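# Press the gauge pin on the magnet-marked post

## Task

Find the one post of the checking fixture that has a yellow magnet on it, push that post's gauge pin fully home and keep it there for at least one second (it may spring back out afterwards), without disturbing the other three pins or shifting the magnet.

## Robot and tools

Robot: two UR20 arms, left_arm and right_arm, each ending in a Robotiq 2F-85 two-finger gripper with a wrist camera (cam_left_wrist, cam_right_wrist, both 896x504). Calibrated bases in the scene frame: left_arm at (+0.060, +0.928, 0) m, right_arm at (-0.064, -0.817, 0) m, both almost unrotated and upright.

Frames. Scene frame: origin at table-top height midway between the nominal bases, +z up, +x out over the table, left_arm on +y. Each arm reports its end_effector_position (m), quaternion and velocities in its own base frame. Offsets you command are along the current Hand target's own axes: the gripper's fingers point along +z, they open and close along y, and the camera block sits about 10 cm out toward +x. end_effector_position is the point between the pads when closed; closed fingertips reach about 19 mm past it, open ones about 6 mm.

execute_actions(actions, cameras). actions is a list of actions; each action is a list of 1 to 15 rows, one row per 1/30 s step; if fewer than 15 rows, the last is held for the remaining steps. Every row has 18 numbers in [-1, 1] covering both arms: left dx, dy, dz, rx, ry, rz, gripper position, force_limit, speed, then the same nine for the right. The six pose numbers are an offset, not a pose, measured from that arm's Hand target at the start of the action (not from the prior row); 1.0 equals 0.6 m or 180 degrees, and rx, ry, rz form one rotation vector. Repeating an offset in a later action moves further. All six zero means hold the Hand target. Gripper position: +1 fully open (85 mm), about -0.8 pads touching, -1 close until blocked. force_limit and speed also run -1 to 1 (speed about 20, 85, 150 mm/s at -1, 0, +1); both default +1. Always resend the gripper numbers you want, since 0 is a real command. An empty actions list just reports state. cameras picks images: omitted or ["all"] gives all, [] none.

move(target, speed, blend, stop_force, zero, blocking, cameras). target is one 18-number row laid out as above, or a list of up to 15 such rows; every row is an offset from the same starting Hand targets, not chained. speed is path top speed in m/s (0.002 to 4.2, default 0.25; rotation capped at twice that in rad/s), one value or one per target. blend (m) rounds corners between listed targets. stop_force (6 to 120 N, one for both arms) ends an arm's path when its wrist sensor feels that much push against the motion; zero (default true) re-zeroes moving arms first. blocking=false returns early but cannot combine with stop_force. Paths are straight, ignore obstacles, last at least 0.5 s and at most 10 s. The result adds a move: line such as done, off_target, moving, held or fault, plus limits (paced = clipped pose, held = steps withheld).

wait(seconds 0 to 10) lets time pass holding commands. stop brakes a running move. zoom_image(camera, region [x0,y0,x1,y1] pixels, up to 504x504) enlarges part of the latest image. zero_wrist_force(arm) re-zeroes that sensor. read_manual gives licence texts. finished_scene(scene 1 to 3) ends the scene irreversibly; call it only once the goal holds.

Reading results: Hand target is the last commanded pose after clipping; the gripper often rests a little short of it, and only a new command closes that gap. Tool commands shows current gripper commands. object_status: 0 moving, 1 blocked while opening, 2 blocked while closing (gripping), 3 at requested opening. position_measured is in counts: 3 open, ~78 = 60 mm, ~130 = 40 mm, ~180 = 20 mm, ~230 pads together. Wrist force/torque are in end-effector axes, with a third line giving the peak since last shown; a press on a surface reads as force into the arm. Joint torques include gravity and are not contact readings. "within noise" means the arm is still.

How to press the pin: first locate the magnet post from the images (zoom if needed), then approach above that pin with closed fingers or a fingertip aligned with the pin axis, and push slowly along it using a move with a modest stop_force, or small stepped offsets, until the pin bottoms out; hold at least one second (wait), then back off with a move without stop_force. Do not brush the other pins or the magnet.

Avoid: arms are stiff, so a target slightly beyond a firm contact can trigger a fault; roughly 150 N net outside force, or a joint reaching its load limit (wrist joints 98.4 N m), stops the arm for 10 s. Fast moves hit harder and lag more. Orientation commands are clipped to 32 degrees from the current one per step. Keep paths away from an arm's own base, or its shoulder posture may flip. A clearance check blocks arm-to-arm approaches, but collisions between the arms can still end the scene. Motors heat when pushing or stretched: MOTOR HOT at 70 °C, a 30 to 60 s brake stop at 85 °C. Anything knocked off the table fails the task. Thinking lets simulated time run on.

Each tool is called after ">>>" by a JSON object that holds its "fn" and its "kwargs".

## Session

>>> {"fn": "execute_actions", "kwargs": {"actions": []}}

Scene clock: 0.00 s.
left_arm: end_effector_position=(+0.3071, -0.4220, +0.1602) position_measured=3 object_status=3 end_effector_quat_wxyz=(+0.066, +0.956, -0.074, +0.275) | right_arm: end_effector_position=(+0.4900, -0.3027, +0.2369) position_measured=3 object_status=3 end_effector_quat_wxyz=(+0.548, -0.467, -0.511, -0.471)
Joint positions: left_arm=[-1.763 -1.739 2.857 -2.766 -1.003 1.555] | right_arm=[2.511 -2.074 -2.06 -2.212 2.389 -0.015]
Joint velocities: within noise
Joint torques (N m): no reading
Motor temperatures (°C): left_arm=[24 35 26 38 34 33] | right_arm=[28 35 35 36 33 38]
Wrist force (N): no reading
Wrist torque (N m): no reading
Wrist force, peak (N): no reading
Hand target: left_arm +0.3071, -0.4220, +0.1602; +0.066, +0.956, -0.074, +0.275 | right_arm +0.4900, -0.3027, +0.2369; +0.548, -0.467, -0.511, -0.471
Tool commands: left_gripper/position=+1.0 left_gripper/force_limit=+1.0 left_gripper/speed=+1.0 right_gripper/position=+1.0 right_gripper/force_limit=+1.0 right_gripper/speed=+1.0
camera_calibration:
cam_left_wrist: T_world_to_cam=[[-0.285835, -0.958093, 0.0188626, -0.30276], [-0.929607, 0.27245, -0.248197, 0.463413], [0.232657, -0.0884782, -0.968526, 0.172428], [0, 0, 0, 1]] pos_world=[0.304136, -0.401073, 0.28773]
cam_right_wrist: T_world_to_cam=[[0.978979, 0.0562001, -0.196068, -0.399553], [-0.174505, -0.266853, -0.947807, 0.238768], [-0.105588, 0.962097, -0.251436, 0.530477], [0, 0, 0, 1]] pos_world=[0.488832, -0.424199, 0.281347]

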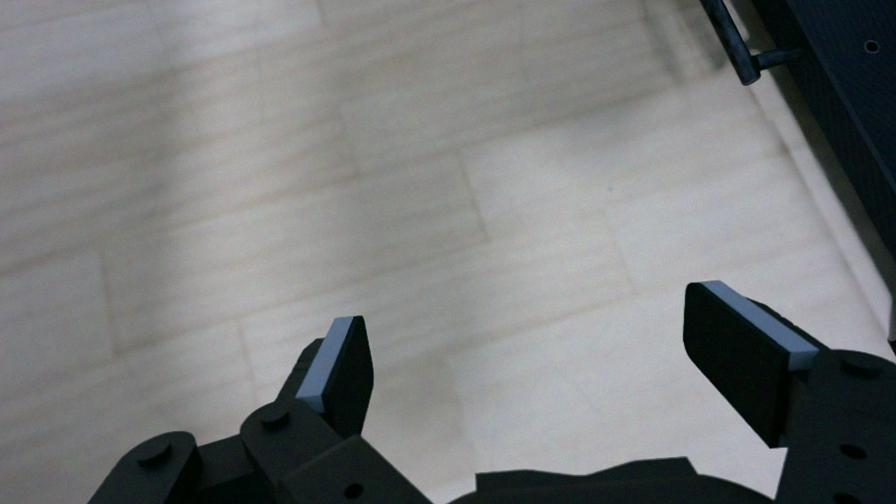

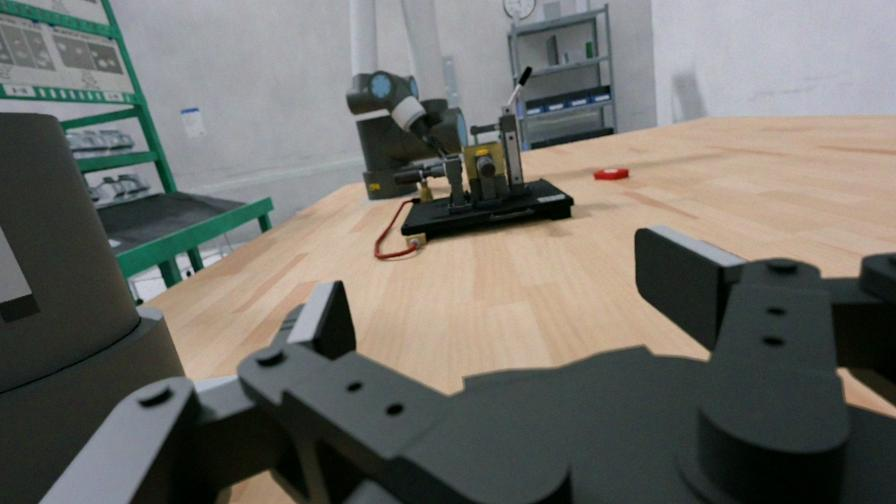

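>>> {"fn": "zoom_image", "kwargs": {"camera": "cam_right_wrist", "region": [370, 60, 590, 270]}}

Scaled by 2.291 from the camera's 896x504 image, which has a finer 1280x720 frame.

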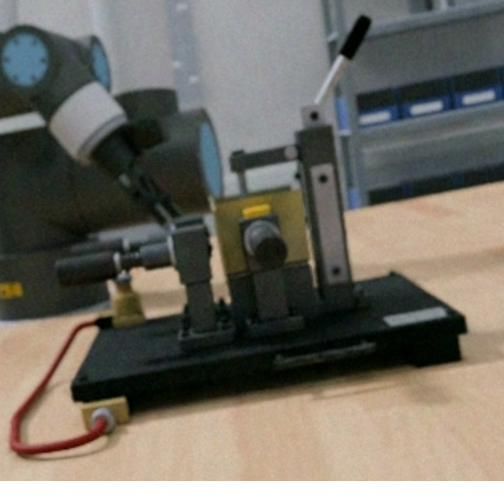

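>>> {"fn": "move", "kwargs": {"target": [0,0,0,0,0,0,1,1,1,-0.028,0.1025,0.779,-0.038,-0.163,0,-1,-1,0], "speed": 0.4, "cameras": ["cam_right_wrist"]}}

>>> {"fn": "zoom_image", "kwargs": {"camera": "cam_right_wrist", "region": [300, 50, 600, 300]}}

Scene clock: 3.57 s.
left_arm: end_effector_position=(+0.3071, -0.4220, +0.1602) position_measured=3 object_status=3 end_effector_quat_wxyz=(+0.066, +0.956, -0.074, +0.275) | right_arm: end_effector_position=(+0.4942, +0.1690, +0.2382) position_measured=232 object_status=3 end_effector_quat_wxyz=(-0.372, +0.602, +0.604, +0.366)
Joint positions: left_arm=[-1.763 -1.739 2.857 -2.766 -1.003 1.555] | right_arm=[3.286 -1.82 -2.746 0.111 2.652 1.867]
Joint velocities: within noise
Joint torques (N m): left_arm=[4.67 -5.84 -57.84 -9.12 3.49 -0.87] | right_arm=[14.83 51.3 13.81 15.62 0.87 6.12]
Motor temperatures (°C): left_arm=[24 35 26 38 34 33] | right_arm=[28 35 35 36 33 38]
Wrist force (N): left_arm=[0.1 -0.2 -0.1] | right_arm=[-1.2 0.7 1.7]
Wrist torque (N m): left_arm=[-0.03 -0.01 0.00] | right_arm=[0.63 0.46 -0.06]
Wrist force, peak (N): left_arm=[-0.1 -0.5 -0.3] | right_arm=[2.0 2.2 4.2]
Hand target: left_arm +0.3071, -0.4220, +0.1602; +0.066, +0.956, -0.074, +0.275 | right_arm +0.4942, +0.1690, +0.2382; -0.372, +0.602, +0.604, +0.366
Off the commanded pose: left_arm 0.000 m, 0 deg | right_arm 0.000 m, 0 deg.
move: done
camera_calibration:
cam_right_wrist: T_world_to_cam=[[0.984325, -0.130432, -0.11871, -0.419455], [-0.175993, -0.682719, -0.70917, 0.380753], [0.0114532, 0.718946, -0.694972, 0.166392], [0, 0, 0, 1]] pos_world=[0.477984, 0.0856102, 0.335863]
Images, in order (width x height): cam_right_wrist 896x504.

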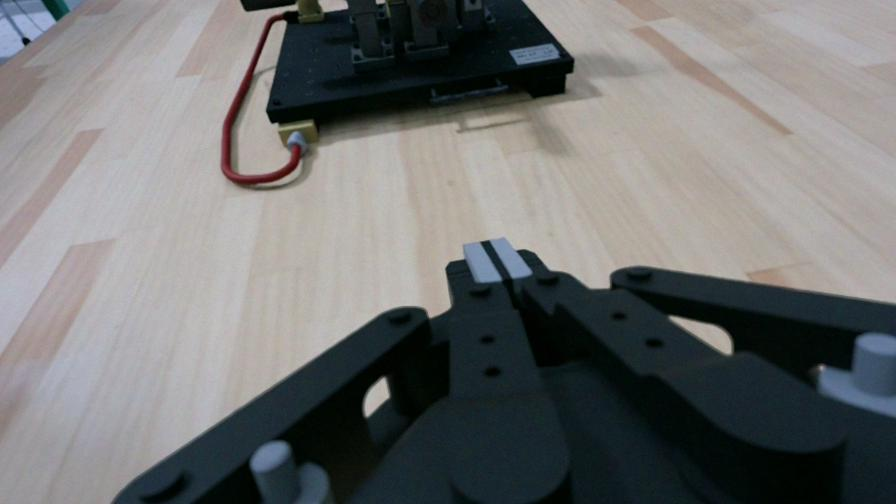

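Scaled by 1.680 from the camera's 896x504 image, which has a finer 1280x720 frame.

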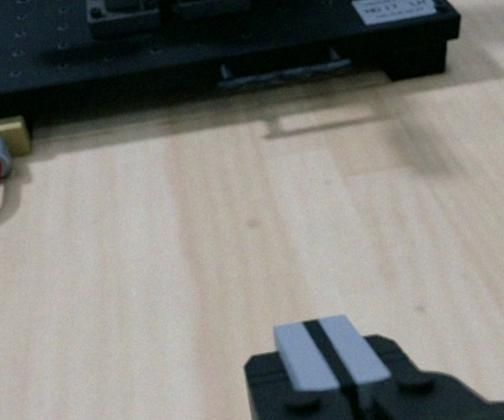

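>>> {"fn": "move", "kwargs": {"target": [0,0,0,0,0,0,1,1,1,0.354,0.01,0.475,0,0,0,-1,-1,0], "cameras": ["cam_right_wrist"]}}

>>> {"fn": "zoom_image", "kwargs": {"camera": "cam_right_wrist", "region": [300, 0, 600, 250]}}

Scene clock: 5.87 s.
left_arm: end_effector_position=(+0.3071, -0.4220, +0.1602) position_measured=3 object_status=3 end_effector_quat_wxyz=(+0.066, +0.956, -0.074, +0.275) | right_arm: end_effector_position=(+0.4981, +0.5193, +0.2978) position_measured=232 object_status=3 end_effector_quat_wxyz=(-0.372, +0.602, +0.604, +0.367)
Joint positions: left_arm=[-1.763 -1.739 2.857 -2.766 -1.003 1.555] | right_arm=[3.931 -1.933 -2.628 0.792 2.256 2.716]
Joint velocities: within noise
Joint torques (N m): left_arm=[10.41 -11.04 -59.71 -8.1 3.74 -0.75] | right_arm=[23.37 77.47 39.18 9.09 -1.63 4.69]
Motor temperatures (°C): left_arm=[24 35 26 38 34 33] | right_arm=[28 35 35 36 33 38]
Wrist force (N): left_arm=[0.1 -0.2 -0.2] | right_arm=[1.1 0.5 0.7]
Wrist torque (N m): left_arm=[-0.03 -0.01 0.00] | right_arm=[0.26 -0.07 -0.13]
Wrist force, peak (N): left_arm=[0.2 -0.3 -0.4] | right_arm=[2.9 0.3 3.8]
Hand target: left_arm +0.3071, -0.4220, +0.1602; +0.066, +0.956, -0.074, +0.275 | right_arm +0.4982, +0.5194, +0.2978; -0.372, +0.602, +0.604, +0.366
Off the commanded pose: left_arm 0.000 m, 0 deg | right_arm 0.000 m, 0 deg.
move: done
camera_calibration:
cam_right_wrist: T_world_to_cam=[[0.984325, -0.130548, -0.118582, -0.370529], [-0.175979, -0.682595, -0.709292, 0.662851], [0.0116529, 0.719042, -0.694869, -0.0442586], [0, 0, 0, 1]] pos_world=[0.481884, 0.435911, 0.395463]
Images, in order (width x height): cam_right_wrist 896x504.

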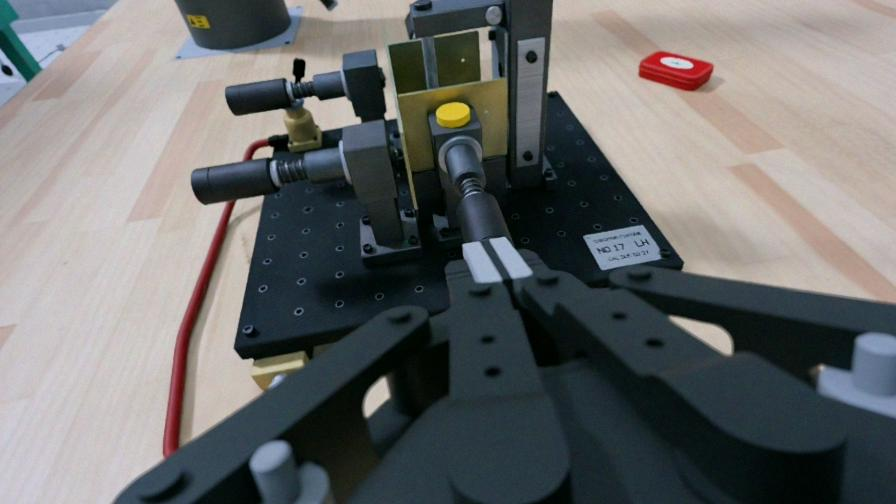

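Scaled by 1.680 from the camera's 896x504 image, which has a finer 1280x720 frame.

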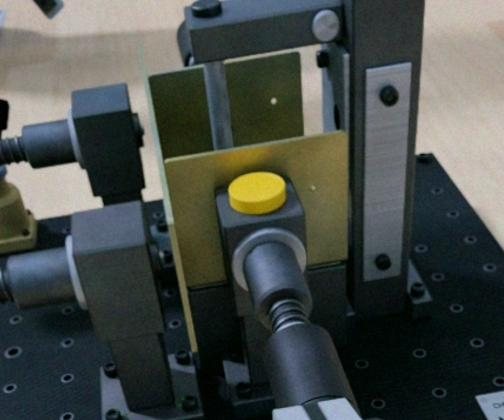

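>>> {"fn": "move", "kwargs": {"target": [0,0,0,0,0,0,1,1,1,-0.127,0.032,0.242,0,0,0,-1,-1,0], "cameras": ["cam_right_wrist"]}}

>>> {"fn": "zoom_image", "kwargs": {"camera": "cam_right_wrist", "region": [300, 50, 600, 300]}}

Scene clock: 7.60 s.
left_arm: end_effector_position=(+0.3071, -0.4220, +0.1602) position_measured=3 object_status=3 end_effector_quat_wxyz=(+0.066, +0.956, -0.074, +0.275) | right_arm: end_effector_position=(+0.5160, +0.6142, +0.1639) position_measured=232 object_status=3 end_effector_quat_wxyz=(-0.372, +0.602, +0.604, +0.366)
Joint positions: left_arm=[-1.763 -1.739 2.857 -2.766 -1.003 1.555] | right_arm=[4.024 -2.242 -2.542 1.055 2.18 2.783]
Joint velocities: within noise
Joint torques (N m): left_arm=[5.25 -8.44 -62.09 -8.12 4.08 -0.68] | right_arm=[15.67 115.55 21.38 16.2 -2.96 6.19]
Motor temperatures (°C): left_arm=[24 35 26 38 34 33] | right_arm=[28 35 35 36 33 38]
Wrist force (N): left_arm=[0.1 0.2 -0.2] | right_arm=[-0.4 0.1 1.2]
Wrist torque (N m): left_arm=[0.04 -0.01 0.00] | right_arm=[0.26 0.18 0.01]
Wrist force, peak (N): left_arm=[0.4 0.1 -0.4] | right_arm=[-2.3 0.3 4.7]
Hand target: left_arm +0.3071, -0.4220, +0.1602; +0.066, +0.956, -0.074, +0.275 | right_arm +0.5161, +0.6142, +0.1638; -0.372, +0.602, +0.604, +0.366
Off the commanded pose: left_arm 0.000 m, 0 deg | right_arm 0.000 m, 0 deg.
move: done
camera_calibration:
cam_right_wrist: T_world_to_cam=[[0.984325, -0.130564, -0.118564, -0.391633], [-0.175979, -0.682695, -0.709196, 0.635833], [0.0116529, 0.718944, -0.694971, -0.205668], [0, 0, 0, 1]] pos_world=[0.499784, 0.53081, 0.261563]
Images, in order (width x height): cam_right_wrist 896x504.

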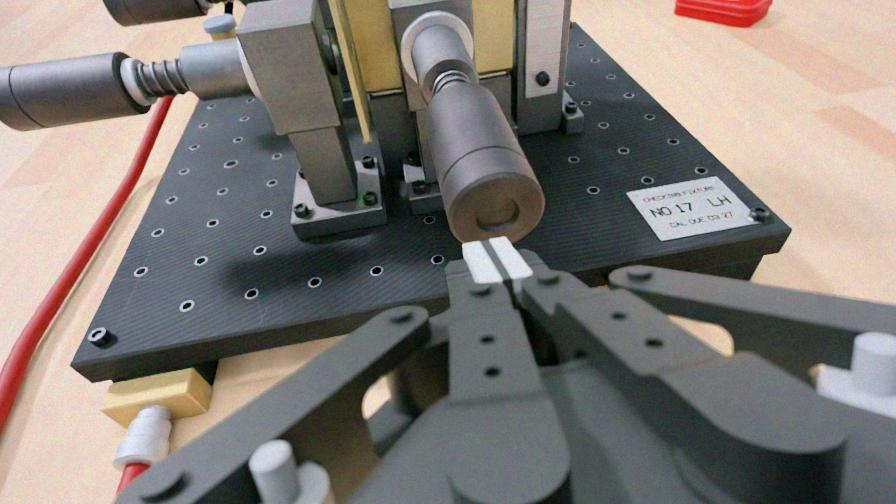

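Scaled by 1.680 from the camera's 896x504 image, which has a finer 1280x720 frame.

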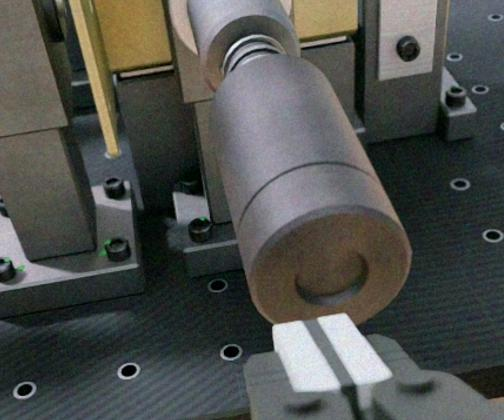

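>>> {"fn": "move", "kwargs": {"target": [[0,0,0,0,0,0,1,1,1,0.009,0.005,0.018,0,0,0,-1,-1,0],[0,0,0,0,0,0,1,1,1,0.0416,0.004,0.0817,0,0,0,-1,-1,0]], "speed": [0.03,0.006], "stop_force": 28, "cameras": ["cam_right_wrist"]}}

>>> {"fn": "wait", "kwargs": {"seconds": 1.2, "cameras": ["cam_right_wrist"]}}

>>> {"fn": "zoom_image", "kwargs": {"camera": "cam_right_wrist", "region": [300, 0, 600, 250]}}

Scene clock: 13.37 s.
left_arm: end_effector_position=(+0.3071, -0.4220, +0.1602) position_measured=3 object_status=3 end_effector_quat_wxyz=(+0.066, +0.956, -0.074, +0.275) | right_arm: end_effector_position=(+0.5185, +0.6488, +0.1637) position_measured=232 object_status=3 end_effector_quat_wxyz=(-0.372, +0.602, +0.604, +0.366)
Joint positions: left_arm=[-1.763 -1.739 2.857 -2.766 -1.003 1.555] | right_arm=[4.058 -2.242 -2.51 1.035 2.152 2.805]
Joint velocities: within noise
Joint torques (N m): left_arm=[7.75 -10.69 -63.82 -7.61 4.52 -1.02] | right_arm=[-2.9 123.46 15.14 11.68 7.59 -7.58]
Motor temperatures (°C): left_arm=[24 35 26 38 34 33] | right_arm=[28 35 35 36 33 38]
Wrist force (N): left_arm=[0.1 0.0 0.2] | right_arm=[-11.1 -0.5 -28.8]
Wrist torque (N m): left_arm=[0.01 -0.02 0.00] | right_arm=[0.46 0.08 -0.06]
Wrist force, peak (N): left_arm=[0.5 0.1 -0.3] | right_arm=[-18.2 -0.3 -47.8]
Hand target: left_arm +0.3071, -0.4220, +0.1602; +0.066, +0.956, -0.074, +0.275 | right_arm +0.5185, +0.6488, +0.1637; -0.372, +0.602, +0.604, +0.366 (not the last commanded pose)
Off the commanded pose: left_arm 0.000 m, 0 deg | right_arm 0.020 m, 0 deg.
move: contact (right_arm); path passed 1 of 2 targets
camera_calibration:
cam_right_wrist: T_world_to_cam=[[0.984306, -0.130639, -0.118639, -0.389528], [-0.176085, -0.682679, -0.709185, 0.659793], [0.0116549, 0.718945, -0.694969, -0.230714], [0, 0, 0, 1]] pos_world=[0.502284, 0.56541, 0.261363]
Images, in order (width x height): cam_right_wrist 896x504.

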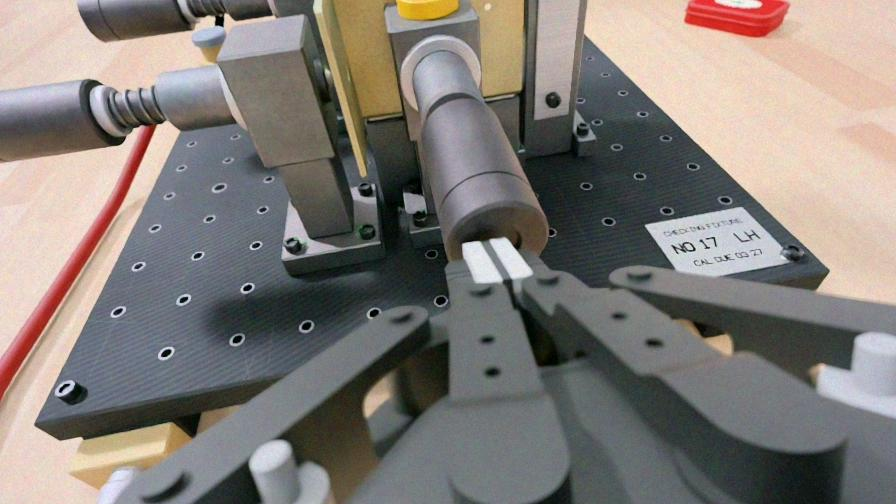

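Scene clock: 14.57 s.
left_arm: end_effector_position=(+0.3071, -0.4220, +0.1602) position_measured=3 object_status=3 end_effector_quat_wxyz=(+0.066, +0.956, -0.074, +0.275) | right_arm: end_effector_position=(+0.5185, +0.6488, +0.1637) position_measured=232 object_status=3 end_effector_quat_wxyz=(-0.372, +0.602, +0.604, +0.366)
Joint positions: left_arm=[-1.763 -1.739 2.857 -2.766 -1.003 1.555] | right_arm=[4.058 -2.242 -2.51 1.035 2.152 2.805]
Joint velocities: within noise
Joint torques (N m): left_arm=[14.13 -6.09 -65.32 -7.89 3.68 -0.38] | right_arm=[0.68 122.88 14.59 11.57 6.73 -7.69]
Motor temperatures (°C): left_arm=[24 35 26 38 34 33] | right_arm=[28 35 35 36 33 38]
Wrist force (N): left_arm=[0.1 0.0 -0.1] | right_arm=[-9.9 -0.3 -27.2]
Wrist torque (N m): left_arm=[0.00 -0.01 0.00] | right_arm=[0.50 0.09 -0.07]
Wrist force, peak (N): left_arm=[0.3 0.3 0.0] | right_arm=[-10.7 -0.1 -29.0]
Hand target: left_arm +0.3071, -0.4220, +0.1602; +0.066, +0.956, -0.074, +0.275 | right_arm +0.5185, +0.6488, +0.1637; -0.372, +0.602, +0.604, +0.366 (not the last commanded pose)
Tool commands: left_gripper/position=+1.0 left_gripper/force_limit=+1.0 left_gripper/speed=+1.0 right_gripper/position=-1.0 right_gripper/force_limit=-1.0 right_gripper/speed=+0.0
Off the commanded pose: left_arm 0.000 m, 0 deg | right_arm 0.020 m, 0 deg.
wait: 1.20 s; at rest by 0.17 s
camera_calibration:
cam_right_wrist: T_world_to_cam=[[0.984308, -0.130633, -0.118632, -0.389535], [-0.176076, -0.682681, -0.709186, 0.65979], [0.0116548, 0.718945, -0.694969, -0.230714], [0, 0, 0, 1]] pos_world=[0.502284, 0.56541, 0.261363]
Images, in order (width x height): cam_right_wrist 896x504.

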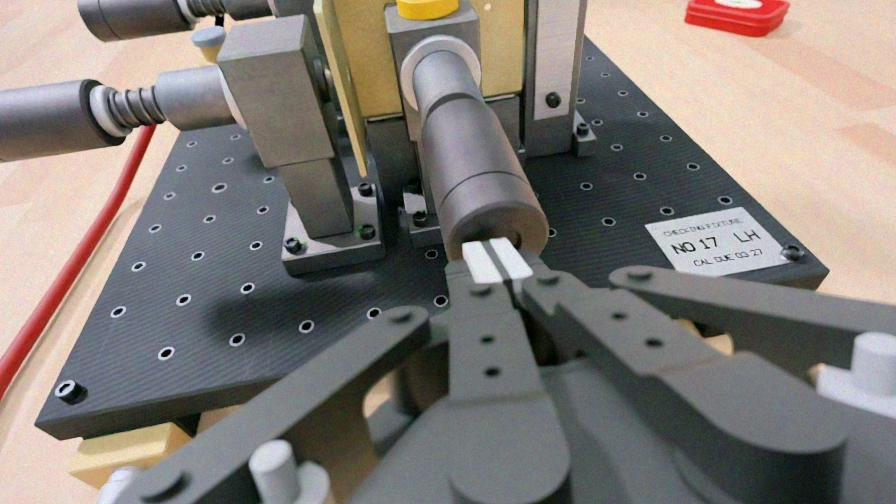

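Scaled by 1.680 from the camera's 896x504 image, which has a finer 1280x720 frame.

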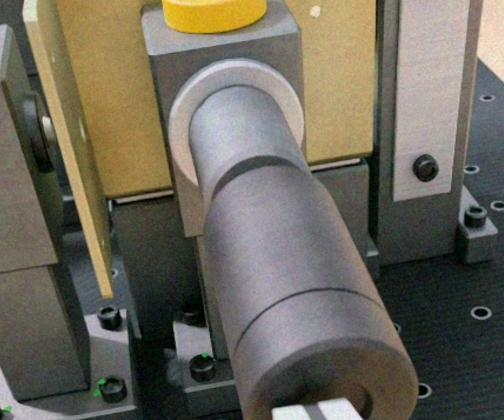

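>>> {"fn": "finished_scene", "kwargs": {"scene": 3}}

The scene is finished: the task was done.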